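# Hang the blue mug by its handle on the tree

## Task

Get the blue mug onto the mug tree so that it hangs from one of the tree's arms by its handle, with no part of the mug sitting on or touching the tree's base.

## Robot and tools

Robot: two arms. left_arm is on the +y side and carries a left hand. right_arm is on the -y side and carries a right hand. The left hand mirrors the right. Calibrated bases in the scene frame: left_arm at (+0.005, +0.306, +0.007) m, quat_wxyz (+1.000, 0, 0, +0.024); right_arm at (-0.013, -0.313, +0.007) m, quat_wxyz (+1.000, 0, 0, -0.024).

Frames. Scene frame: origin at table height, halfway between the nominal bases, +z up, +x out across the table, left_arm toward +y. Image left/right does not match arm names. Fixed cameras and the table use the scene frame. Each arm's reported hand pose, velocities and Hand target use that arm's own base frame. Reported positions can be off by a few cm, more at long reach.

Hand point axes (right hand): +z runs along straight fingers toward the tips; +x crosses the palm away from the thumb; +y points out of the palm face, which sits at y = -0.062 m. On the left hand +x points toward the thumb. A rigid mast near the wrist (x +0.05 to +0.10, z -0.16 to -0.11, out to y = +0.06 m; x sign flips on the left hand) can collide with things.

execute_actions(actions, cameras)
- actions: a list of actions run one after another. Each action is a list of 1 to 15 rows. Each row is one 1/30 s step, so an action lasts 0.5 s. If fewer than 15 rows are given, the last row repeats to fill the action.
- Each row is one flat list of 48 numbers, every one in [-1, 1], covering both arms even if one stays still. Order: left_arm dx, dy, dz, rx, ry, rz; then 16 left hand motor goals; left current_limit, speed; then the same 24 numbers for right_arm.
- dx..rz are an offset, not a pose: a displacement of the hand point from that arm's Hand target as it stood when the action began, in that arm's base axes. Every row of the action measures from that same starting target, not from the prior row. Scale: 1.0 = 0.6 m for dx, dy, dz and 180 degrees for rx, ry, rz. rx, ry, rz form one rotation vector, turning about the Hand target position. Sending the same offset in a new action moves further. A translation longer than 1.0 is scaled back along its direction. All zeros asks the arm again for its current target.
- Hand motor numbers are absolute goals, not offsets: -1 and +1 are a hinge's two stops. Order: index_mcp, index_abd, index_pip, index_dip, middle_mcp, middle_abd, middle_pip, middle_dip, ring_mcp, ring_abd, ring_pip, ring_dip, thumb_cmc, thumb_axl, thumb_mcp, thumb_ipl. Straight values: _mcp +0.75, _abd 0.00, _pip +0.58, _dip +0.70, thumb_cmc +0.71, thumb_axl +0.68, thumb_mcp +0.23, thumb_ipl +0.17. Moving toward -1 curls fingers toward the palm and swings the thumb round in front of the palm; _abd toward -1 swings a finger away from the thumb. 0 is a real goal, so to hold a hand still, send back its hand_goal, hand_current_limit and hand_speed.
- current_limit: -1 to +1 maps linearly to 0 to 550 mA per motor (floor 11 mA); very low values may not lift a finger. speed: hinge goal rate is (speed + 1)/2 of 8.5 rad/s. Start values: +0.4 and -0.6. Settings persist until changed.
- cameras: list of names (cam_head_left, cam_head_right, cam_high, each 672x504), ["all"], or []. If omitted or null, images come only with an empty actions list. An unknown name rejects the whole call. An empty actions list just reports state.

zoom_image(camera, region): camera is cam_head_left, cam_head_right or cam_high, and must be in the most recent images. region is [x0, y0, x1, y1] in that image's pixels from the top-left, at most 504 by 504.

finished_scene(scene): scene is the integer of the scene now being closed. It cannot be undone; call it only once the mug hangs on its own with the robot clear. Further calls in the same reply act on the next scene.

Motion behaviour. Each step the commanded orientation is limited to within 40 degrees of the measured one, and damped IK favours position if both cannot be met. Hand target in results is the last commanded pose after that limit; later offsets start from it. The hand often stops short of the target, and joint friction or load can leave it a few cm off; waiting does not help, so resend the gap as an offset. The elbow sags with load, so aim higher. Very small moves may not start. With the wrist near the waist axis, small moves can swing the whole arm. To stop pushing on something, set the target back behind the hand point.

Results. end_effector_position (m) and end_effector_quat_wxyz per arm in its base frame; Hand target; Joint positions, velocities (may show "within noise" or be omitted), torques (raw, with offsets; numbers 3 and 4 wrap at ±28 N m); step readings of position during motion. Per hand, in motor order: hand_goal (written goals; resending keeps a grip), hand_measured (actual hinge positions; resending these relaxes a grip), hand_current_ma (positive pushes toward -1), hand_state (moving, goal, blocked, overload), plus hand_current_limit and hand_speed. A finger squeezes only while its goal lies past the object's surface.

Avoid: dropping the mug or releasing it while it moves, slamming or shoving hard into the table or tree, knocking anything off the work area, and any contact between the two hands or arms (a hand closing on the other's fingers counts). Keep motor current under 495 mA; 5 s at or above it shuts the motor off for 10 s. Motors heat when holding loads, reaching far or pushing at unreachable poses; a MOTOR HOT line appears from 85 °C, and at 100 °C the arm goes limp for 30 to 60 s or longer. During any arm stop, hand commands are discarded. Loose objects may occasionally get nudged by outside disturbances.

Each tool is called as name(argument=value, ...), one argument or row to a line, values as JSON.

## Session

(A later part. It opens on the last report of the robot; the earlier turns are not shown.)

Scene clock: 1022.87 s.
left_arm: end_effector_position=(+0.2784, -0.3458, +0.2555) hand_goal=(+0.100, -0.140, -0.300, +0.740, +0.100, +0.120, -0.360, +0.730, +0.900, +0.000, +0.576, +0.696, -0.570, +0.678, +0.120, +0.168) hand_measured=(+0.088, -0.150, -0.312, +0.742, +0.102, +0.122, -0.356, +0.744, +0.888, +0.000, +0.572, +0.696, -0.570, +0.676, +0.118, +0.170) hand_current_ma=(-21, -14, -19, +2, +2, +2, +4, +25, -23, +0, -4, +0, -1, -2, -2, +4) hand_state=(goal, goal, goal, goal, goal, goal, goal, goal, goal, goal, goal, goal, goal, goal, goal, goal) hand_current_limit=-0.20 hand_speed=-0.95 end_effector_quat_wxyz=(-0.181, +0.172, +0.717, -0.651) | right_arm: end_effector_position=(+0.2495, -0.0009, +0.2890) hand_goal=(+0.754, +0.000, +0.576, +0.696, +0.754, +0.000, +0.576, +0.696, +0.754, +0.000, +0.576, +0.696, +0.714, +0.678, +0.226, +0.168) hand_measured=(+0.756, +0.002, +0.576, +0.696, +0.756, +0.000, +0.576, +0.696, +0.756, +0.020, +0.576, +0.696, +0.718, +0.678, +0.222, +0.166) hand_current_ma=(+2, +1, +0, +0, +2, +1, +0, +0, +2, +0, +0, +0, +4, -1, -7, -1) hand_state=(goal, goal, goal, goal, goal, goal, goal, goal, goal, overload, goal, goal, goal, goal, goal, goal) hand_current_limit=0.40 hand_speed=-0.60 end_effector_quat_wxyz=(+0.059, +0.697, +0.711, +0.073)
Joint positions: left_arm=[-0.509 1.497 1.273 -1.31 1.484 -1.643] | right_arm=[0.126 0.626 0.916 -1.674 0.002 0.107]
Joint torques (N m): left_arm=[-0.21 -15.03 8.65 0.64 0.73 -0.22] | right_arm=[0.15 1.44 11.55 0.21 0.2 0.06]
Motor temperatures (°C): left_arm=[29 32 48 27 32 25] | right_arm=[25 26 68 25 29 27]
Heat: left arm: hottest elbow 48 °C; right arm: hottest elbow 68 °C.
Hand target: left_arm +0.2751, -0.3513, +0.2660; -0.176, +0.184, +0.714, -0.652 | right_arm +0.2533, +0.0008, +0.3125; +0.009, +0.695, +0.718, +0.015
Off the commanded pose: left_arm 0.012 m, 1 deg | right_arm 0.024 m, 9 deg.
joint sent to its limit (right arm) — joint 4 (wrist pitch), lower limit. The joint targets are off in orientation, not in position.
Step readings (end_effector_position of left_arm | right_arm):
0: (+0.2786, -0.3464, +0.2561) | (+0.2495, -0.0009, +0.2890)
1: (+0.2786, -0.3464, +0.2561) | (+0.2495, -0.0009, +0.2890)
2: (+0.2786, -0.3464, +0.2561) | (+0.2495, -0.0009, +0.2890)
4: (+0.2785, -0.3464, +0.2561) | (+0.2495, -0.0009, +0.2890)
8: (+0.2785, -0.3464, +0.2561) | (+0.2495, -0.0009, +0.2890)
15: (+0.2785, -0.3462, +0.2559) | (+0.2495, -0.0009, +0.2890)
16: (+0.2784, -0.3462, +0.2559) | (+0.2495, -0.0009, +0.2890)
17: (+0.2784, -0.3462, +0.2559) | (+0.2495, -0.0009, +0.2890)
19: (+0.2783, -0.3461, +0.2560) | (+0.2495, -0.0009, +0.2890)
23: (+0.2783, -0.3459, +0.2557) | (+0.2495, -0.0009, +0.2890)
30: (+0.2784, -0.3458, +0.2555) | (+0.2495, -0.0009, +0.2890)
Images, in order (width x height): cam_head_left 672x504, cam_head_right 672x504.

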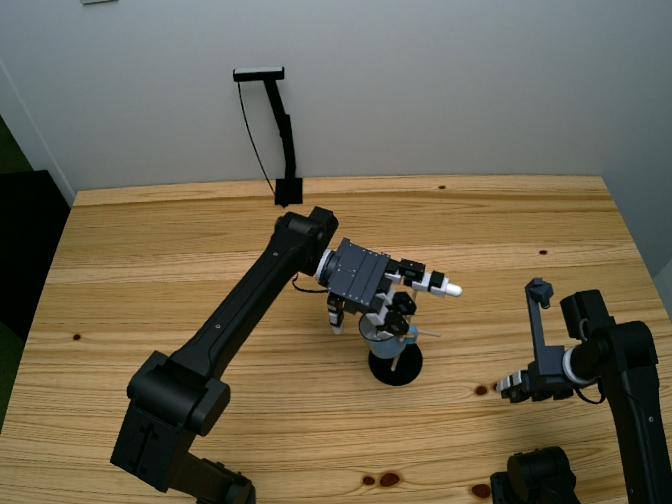

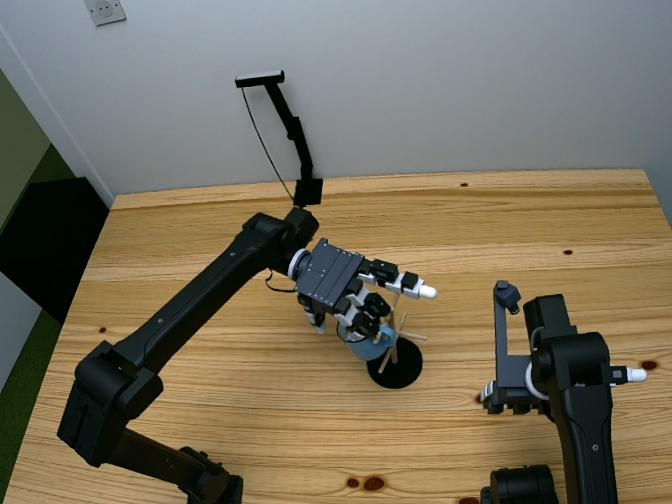

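execute_actions(
  actions=[
    [[0,0.012,0.05,0,0,0, 0.1,-0.14,-0.3,0.74,0.1,0.12,-0.36,0.73,0.9,0,0.576,0.696,-0.571,0.678,0.2,0.168,-0.2,-0.9, 0,0,0,0,0,0, 0.754,0,0.576,0.696,0.754,0,0.576,0.696,0.754,0,0.576,0.696,0.714,0.678,0.226,0.168,0.4,-0.6]],
  ],
  cameras=["cam_head_left","cam_head_right"],
)

zoom_image(
  camera="cam_head_right",
  region=[320, 300, 420, 375],
)

zoom_image(
  camera="cam_head_left",
  region=[350, 300, 450, 375],
)

Scene clock: 1031.77 s.
left_arm: end_effector_position=(+0.2670, -0.3387, +0.2730) hand_goal=(+0.100, -0.140, -0.300, +0.740, +0.100, +0.120, -0.360, +0.730, +0.900, +0.000, +0.576, +0.696, -0.570, +0.678, +0.200, +0.168) hand_measured=(+0.090, -0.142, -0.302, +0.742, +0.088, +0.122, -0.360, +0.732, +0.888, +0.000, +0.572, +0.696, -0.570, +0.676, +0.198, +0.170) hand_current_ma=(-19, -3, -2, +2, -21, +2, +0, +4, -23, +0, -4, +0, -1, -2, -3, +3) hand_state=(goal, goal, goal, goal, goal, goal, goal, goal, goal, goal, goal, goal, goal, goal, goal, goal) hand_current_limit=-0.20 hand_speed=-0.90 end_effector_quat_wxyz=(-0.195, +0.161, +0.722, -0.645) | right_arm: end_effector_position=(+0.2495, -0.0009, +0.2890) hand_goal=(+0.754, +0.000, +0.576, +0.696, +0.754, +0.000, +0.576, +0.696, +0.754, +0.000, +0.576, +0.696, +0.714, +0.678, +0.226, +0.168) hand_measured=(+0.756, +0.002, +0.576, +0.696, +0.756, +0.000, +0.576, +0.696, +0.756, +0.020, +0.576, +0.696, +0.718, +0.678, +0.222, +0.166) hand_current_ma=(+2, +1, +0, +0, +2, +1, +0, +0, +2, +0, +0, +0, +4, -1, -7, -1) hand_state=(goal, goal, goal, goal, goal, goal, goal, goal, goal, overload, goal, goal, goal, goal, goal, goal) hand_current_limit=0.40 hand_speed=-0.60 end_effector_quat_wxyz=(+0.059, +0.697, +0.711, +0.073)
Joint positions: left_arm=[-0.509 1.479 1.3 -1.43 1.477 -1.606] | right_arm=[0.126 0.626 0.916 -1.674 0.002 0.107]
Joint torques (N m): left_arm=[1.03 -14.62 11.34 -0.35 0.89 0.03] | right_arm=[0.15 1.14 11.48 0.21 0.21 0.06]
Motor temperatures (°C): left_arm=[29 32 48 27 31 25] | right_arm=[25 26 68 25 29 27]
Heat: left arm: hottest elbow 48 °C; right arm: hottest elbow 68 °C.
Hand target: left_arm +0.2752, -0.3441, +0.2960; -0.176, +0.184, +0.714, -0.652 | right_arm +0.2533, +0.0008, +0.3125; +0.009, +0.695, +0.718, +0.015
Off the commanded pose: left_arm 0.025 m, 4 deg | right_arm 0.024 m, 9 deg.
joint sent to its limit (right arm) — joint 4 (wrist pitch), lower limit. The joint targets are off in orientation, not in position.
Step readings (end_effector_position of left_arm | right_arm):
0: (+0.2784, -0.3458, +0.2555) | (+0.2495, -0.0009, +0.2890)
1: (+0.2783, -0.3456, +0.2559) | (+0.2495, -0.0009, +0.2890)
2: (+0.2771, -0.3448, +0.2569) | (+0.2495, -0.0009, +0.2890)
4: (+0.2731, -0.3424, +0.2605) | (+0.2495, -0.0009, +0.2890)
8: (+0.2667, -0.3386, +0.2675) | (+0.2495, -0.0009, +0.2890)
15: (+0.2663, -0.3383, +0.2723) | (+0.2495, -0.0009, +0.2890)
Images, in order (width x height): cam_head_left 672x504, cam_head_right 672x504.

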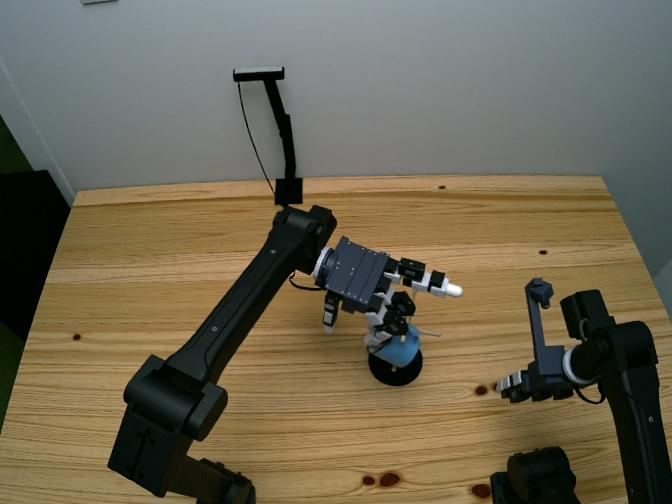

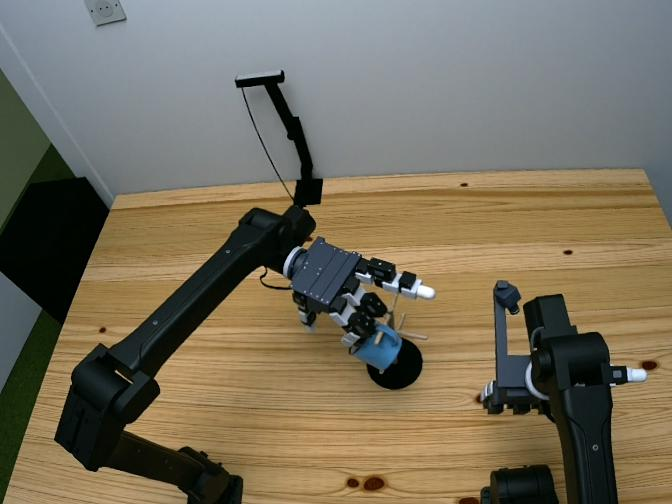

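Scaled by 5.040 from the camera's 672x504 image, which has a finer 960x720 frame.

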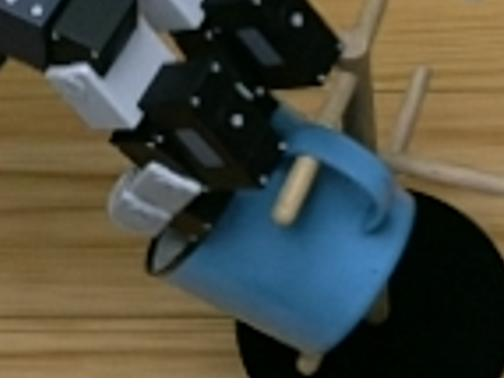

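Scaled by 5.040 from the camera's 672x504 image, which has a finer 960x720 frame.

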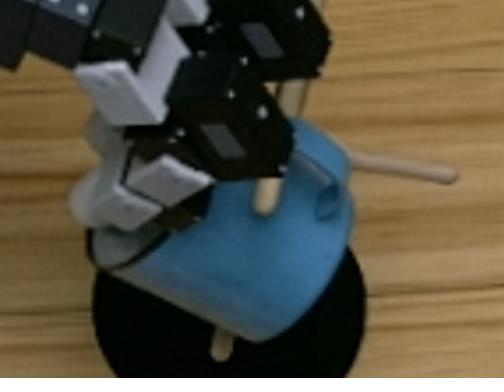

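execute_actions(
  actions=[
    [[-0.01,0.06,0.0,0,0,0, 0.1,-0.14,-0.3,0.74,0.1,0.12,-0.36,0.73,0.9,0,0.576,0.696,-0.571,0.678,0.25,0.168,-0.2,-0.9, 0,0,0,0,0,0, 0.754,0,0.576,0.696,0.754,0,0.576,0.696,0.754,0,0.576,0.696,0.714,0.678,0.226,0.168,0.4,-0.6]],
  ],
  cameras=["cam_head_left","cam_head_right"],
)

zoom_image(
  camera="cam_head_right",
  region=[320, 300, 420, 375],
)

zoom_image(
  camera="cam_head_left",
  region=[350, 300, 450, 375],
)

Scene clock: 1049.40 s.
left_arm: end_effector_position=(+0.2599, -0.3051, +0.2846) hand_goal=(+0.100, -0.140, -0.300, +0.740, +0.100, +0.120, -0.360, +0.730, +0.900, +0.000, +0.576, +0.696, -0.570, +0.678, +0.250, +0.168) hand_measured=(+0.092, -0.142, -0.302, +0.742, +0.090, +0.122, -0.360, +0.732, +0.888, +0.000, +0.572, +0.696, -0.572, +0.676, +0.248, +0.170) hand_current_ma=(-14, -2, -1, +2, -16, +1, +0, +3, -23, +0, -4, +0, -2, -2, -3, +3) hand_state=(goal, goal, goal, goal, goal, goal, goal, goal, goal, goal, goal, goal, goal, goal, goal, goal) hand_current_limit=-0.20 hand_speed=-0.90 end_effector_quat_wxyz=(-0.165, +0.166, +0.725, -0.647) | right_arm: end_effector_position=(+0.2495, -0.0009, +0.2890) hand_goal=(+0.754, +0.000, +0.576, +0.696, +0.754, +0.000, +0.576, +0.696, +0.754, +0.000, +0.576, +0.696, +0.714, +0.678, +0.226, +0.168) hand_measured=(+0.756, +0.002, +0.576, +0.696, +0.756, +0.000, +0.576, +0.696, +0.756, +0.020, +0.576, +0.696, +0.718, +0.678, +0.222, +0.166) hand_current_ma=(+2, +1, +0, +0, +2, +1, +0, +0, +2, +0, +0, +0, +4, -1, -7, -1) hand_state=(goal, goal, goal, goal, goal, goal, goal, goal, goal, overload, goal, goal, goal, goal, goal, goal) hand_current_limit=0.40 hand_speed=-0.60 end_effector_quat_wxyz=(+0.059, +0.697, +0.711, +0.073)
Joint positions: left_arm=[-0.446 1.433 1.285 -1.684 1.459 -1.332] | right_arm=[0.126 0.626 0.916 -1.674 0.002 0.107]
Joint torques (N m): left_arm=[1.32 -11.28 10.85 -0.75 0.67 0.06] | right_arm=[0.21 1.2 11.52 0.18 0.2 0.05]
Motor temperatures (°C): left_arm=[29 32 52 27 32 25] | right_arm=[25 26 69 25 29 27]
Heat: left arm: hottest elbow 52 °C; right arm: hottest elbow 69 °C.
Hand target: left_arm +0.2691, -0.3081, +0.2960; -0.176, +0.184, +0.714, -0.652 | right_arm +0.2533, +0.0008, +0.3125; +0.009, +0.695, +0.718, +0.015
Off the commanded pose: left_arm 0.015 m, 3 deg | right_arm 0.024 m, 9 deg.
joint sent to its limit (left arm) — joint 4 (wrist pitch), lower limit. The joint targets are off in orientation, not in position.
joint sent to its limit (right arm) — joint 4 (wrist pitch), lower limit. The joint targets are off in orientation, not in position.
Step readings (end_effector_position of left_arm | right_arm):
0: (+0.2671, -0.3387, +0.2730) | (+0.2495, -0.0009, +0.2890)
1: (+0.2690, -0.3366, +0.2728) | (+0.2495, -0.0009, +0.2890)
2: (+0.2699, -0.3314, +0.2725) | (+0.2495, -0.0009, +0.2890)
4: (+0.2643, -0.3209, +0.2770) | (+0.2495, -0.0009, +0.2890)
8: (+0.2597, -0.3092, +0.2862) | (+0.2495, -0.0009, +0.2890)
15: (+0.2578, -0.3042, +0.2853) | (+0.2495, -0.0009, +0.2890)
Images, in order (width x height): cam_head_left 672x504, cam_head_right 672x504.

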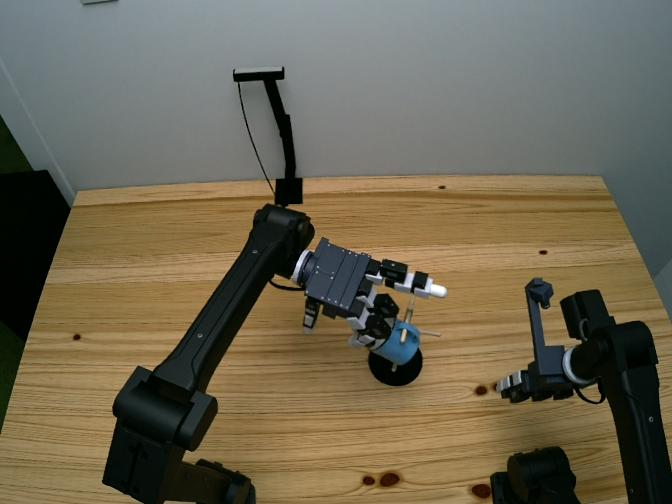

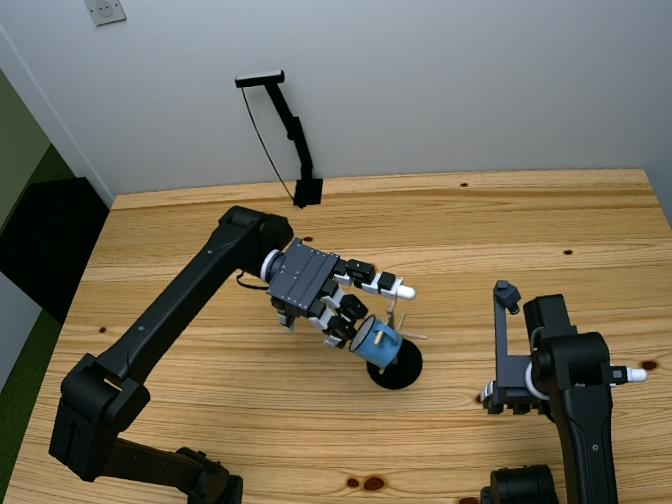

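Scaled by 5.040 from the camera's 672x504 image, which has a finer 960x720 frame.

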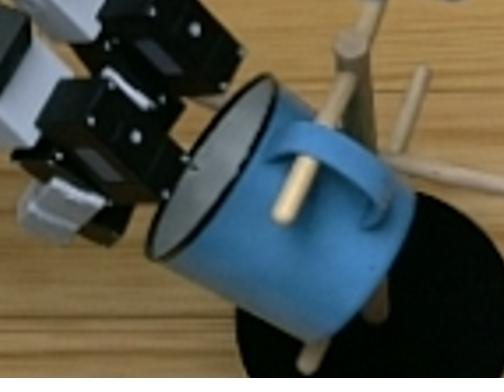

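Scaled by 5.040 from the camera's 672x504 image, which has a finer 960x720 frame.

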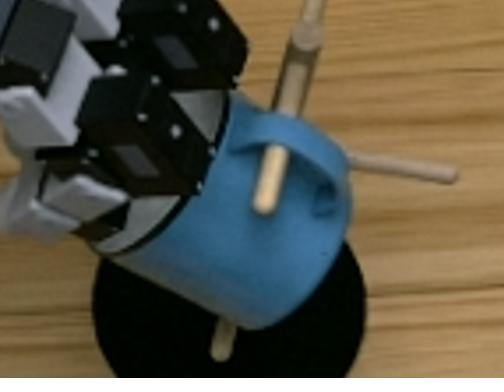

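execute_actions(
  actions=[
    [[-0.02,0.08,0.03,0,0,0, 0.1,-0.14,-0.3,0.74,0.1,0.12,-0.36,0.73,0.9,0,0.576,0.696,-0.571,0.678,0.25,0.168,-0.2,-0.9, 0,0,0,0,0,0, 0.754,0,0.576,0.696,0.754,0,0.576,0.696,0.754,0,0.576,0.696,0.714,0.678,0.226,0.168,0.4,-0.6]],
    [[-0.02,0.08,0.03,0,0,0, 0.1,-0.14,-0.3,0.74,0.1,0.12,-0.36,0.73,0.9,0,0.576,0.696,-0.571,0.678,0.25,0.168,-0.2,-0.9, 0,0,0,0,0,0, 0.754,0,0.576,0.696,0.754,0,0.576,0.696,0.754,0,0.576,0.696,0.714,0.678,0.226,0.168,0.4,-0.6]],
  ],
  cameras=["all"],
)

zoom_image(
  camera="cam_head_right",
  region=[320, 290, 440, 390],
)

zoom_image(
  camera="cam_high",
  region=[350, 120, 470, 220],
)

Scene clock: 1057.07 s.
left_arm: end_effector_position=(+0.2436, -0.2124, +0.3284) hand_goal=(+0.100, -0.140, -0.300, +0.740, +0.100, +0.120, -0.360, +0.730, +0.900, +0.000, +0.576, +0.696, -0.570, +0.678, +0.250, +0.168) hand_measured=(+0.096, -0.142, -0.300, +0.742, +0.096, +0.120, -0.360, +0.732, +0.890, +0.000, +0.572, +0.696, -0.572, +0.676, +0.248, +0.170) hand_current_ma=(-6, -2, -1, +2, -6, +1, +0, +3, -17, +0, -4, +0, -2, -2, -2, +2) hand_state=(goal, goal, goal, goal, goal, goal, goal, goal, goal, goal, goal, goal, goal, goal, goal, goal) hand_current_limit=-0.20 hand_speed=-0.90 end_effector_quat_wxyz=(-0.064, +0.111, +0.769, -0.626) | right_arm: end_effector_position=(+0.2495, -0.0009, +0.2890) hand_goal=(+0.754, +0.000, +0.576, +0.696, +0.754, +0.000, +0.576, +0.696, +0.754, +0.000, +0.576, +0.696, +0.714, +0.678, +0.226, +0.168) hand_measured=(+0.756, +0.002, +0.576, +0.696, +0.756, +0.000, +0.576, +0.696, +0.756, +0.020, +0.576, +0.696, +0.718, +0.678, +0.222, +0.166) hand_current_ma=(+2, +1, +0, +0, +2, +1, +0, +0, +2, +0, +0, +0, +4, -1, -7, -1) hand_state=(goal, goal, goal, goal, goal, goal, goal, goal, goal, overload, goal, goal, goal, goal, goal, goal) hand_current_limit=0.40 hand_speed=-0.60 end_effector_quat_wxyz=(+0.059, +0.697, +0.711, +0.073)
Joint positions: left_arm=[-0.227 1.158 1.203 -1.703 1.361 -1.442] | right_arm=[0.126 0.626 0.916 -1.674 0.002 0.107]
Joint torques (N m): left_arm=[1.14 -7.59 8.83 -0.32 0.76 -0.17] | right_arm=[0.15 1.14 11.52 0.14 0.22 0.06]
Motor temperatures (°C): left_arm=[29 32 51 27 31 25] | right_arm=[25 26 69 25 29 27]
Heat: left arm: hottest elbow 51 °C; right arm: hottest elbow 69 °C.
Hand target: left_arm +0.2452, -0.2121, +0.3320; -0.176, +0.184, +0.714, -0.652 | right_arm +0.2533, +0.0008, +0.3125; +0.009, +0.695, +0.718, +0.015
Off the commanded pose: left_arm 0.004 m, 17 deg | right_arm 0.024 m, 9 deg.
joint sent to its limit (left arm) — joint 4 (wrist pitch), lower limit. The joint targets are off in orientation, not in position.
joint sent to its limit (right arm) — joint 4 (wrist pitch), lower limit. The joint targets are off in orientation, not in position.
Step readings (end_effector_position of left_arm | right_arm):
0: (+0.2599, -0.3051, +0.2846) | (+0.2495, -0.0009, +0.2890)
1: (+0.2612, -0.3011, +0.2838) | (+0.2495, -0.0009, +0.2890)
2: (+0.2607, -0.2939, +0.2822) | (+0.2495, -0.0009, +0.2890)
4: (+0.2590, -0.2809, +0.2861) | (+0.2495, -0.0009, +0.2890)
8: (+0.2599, -0.2638, +0.3051) | (+0.2495, -0.0009, +0.2890)
15: (+0.2587, -0.2608, +0.3096) | (+0.2495, -0.0009, +0.2890)
16: (+0.2592, -0.2564, +0.3085) | (+0.2495, -0.0009, +0.2890)
17: (+0.2568, -0.2491, +0.3059) | (+0.2495, -0.0009, +0.2890)
19: (+0.2527, -0.2338, +0.3068) | (+0.2495, -0.0009, +0.2890)
23: (+0.2467, -0.2146, +0.3240) | (+0.2495, -0.0009, +0.2890)
30: (+0.2438, -0.2124, +0.3284) | (+0.2495, -0.0009, +0.2890)

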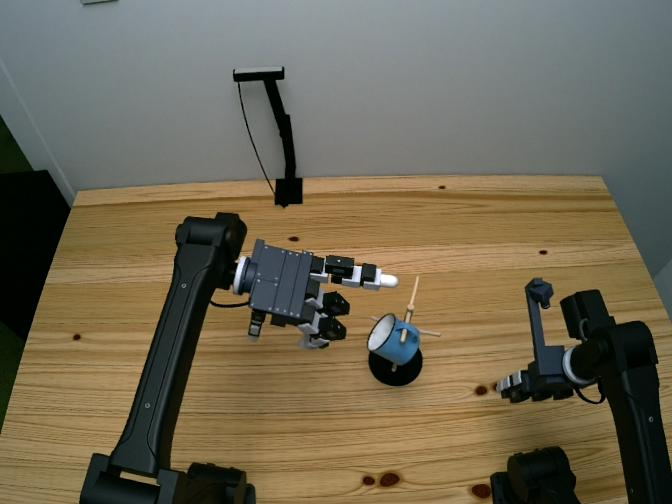

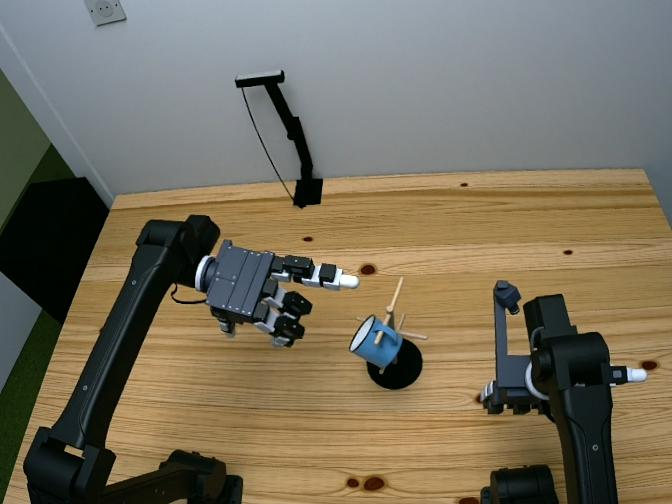

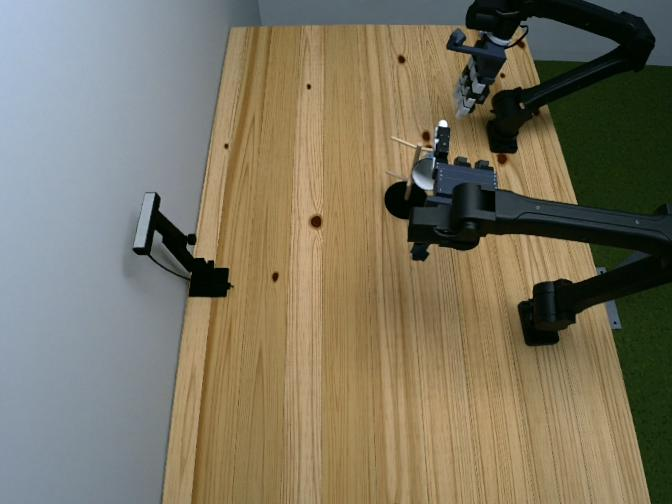

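Scaled by 4.200 from the camera's 672x504 image, which has a finer 960x720 frame.

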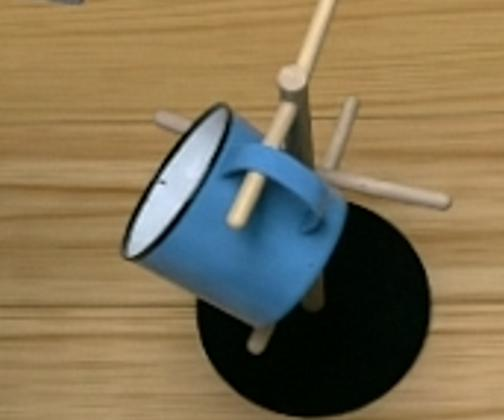

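Scaled by 4.200 from the camera's 672x504 image, which has a finer 960x720 frame.

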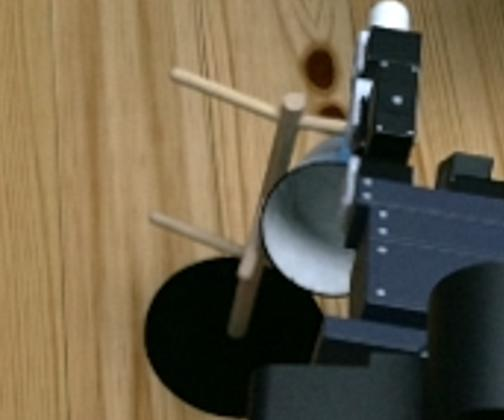

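finished_scene(
  scene=1,
)

The scene is finished: the task was done.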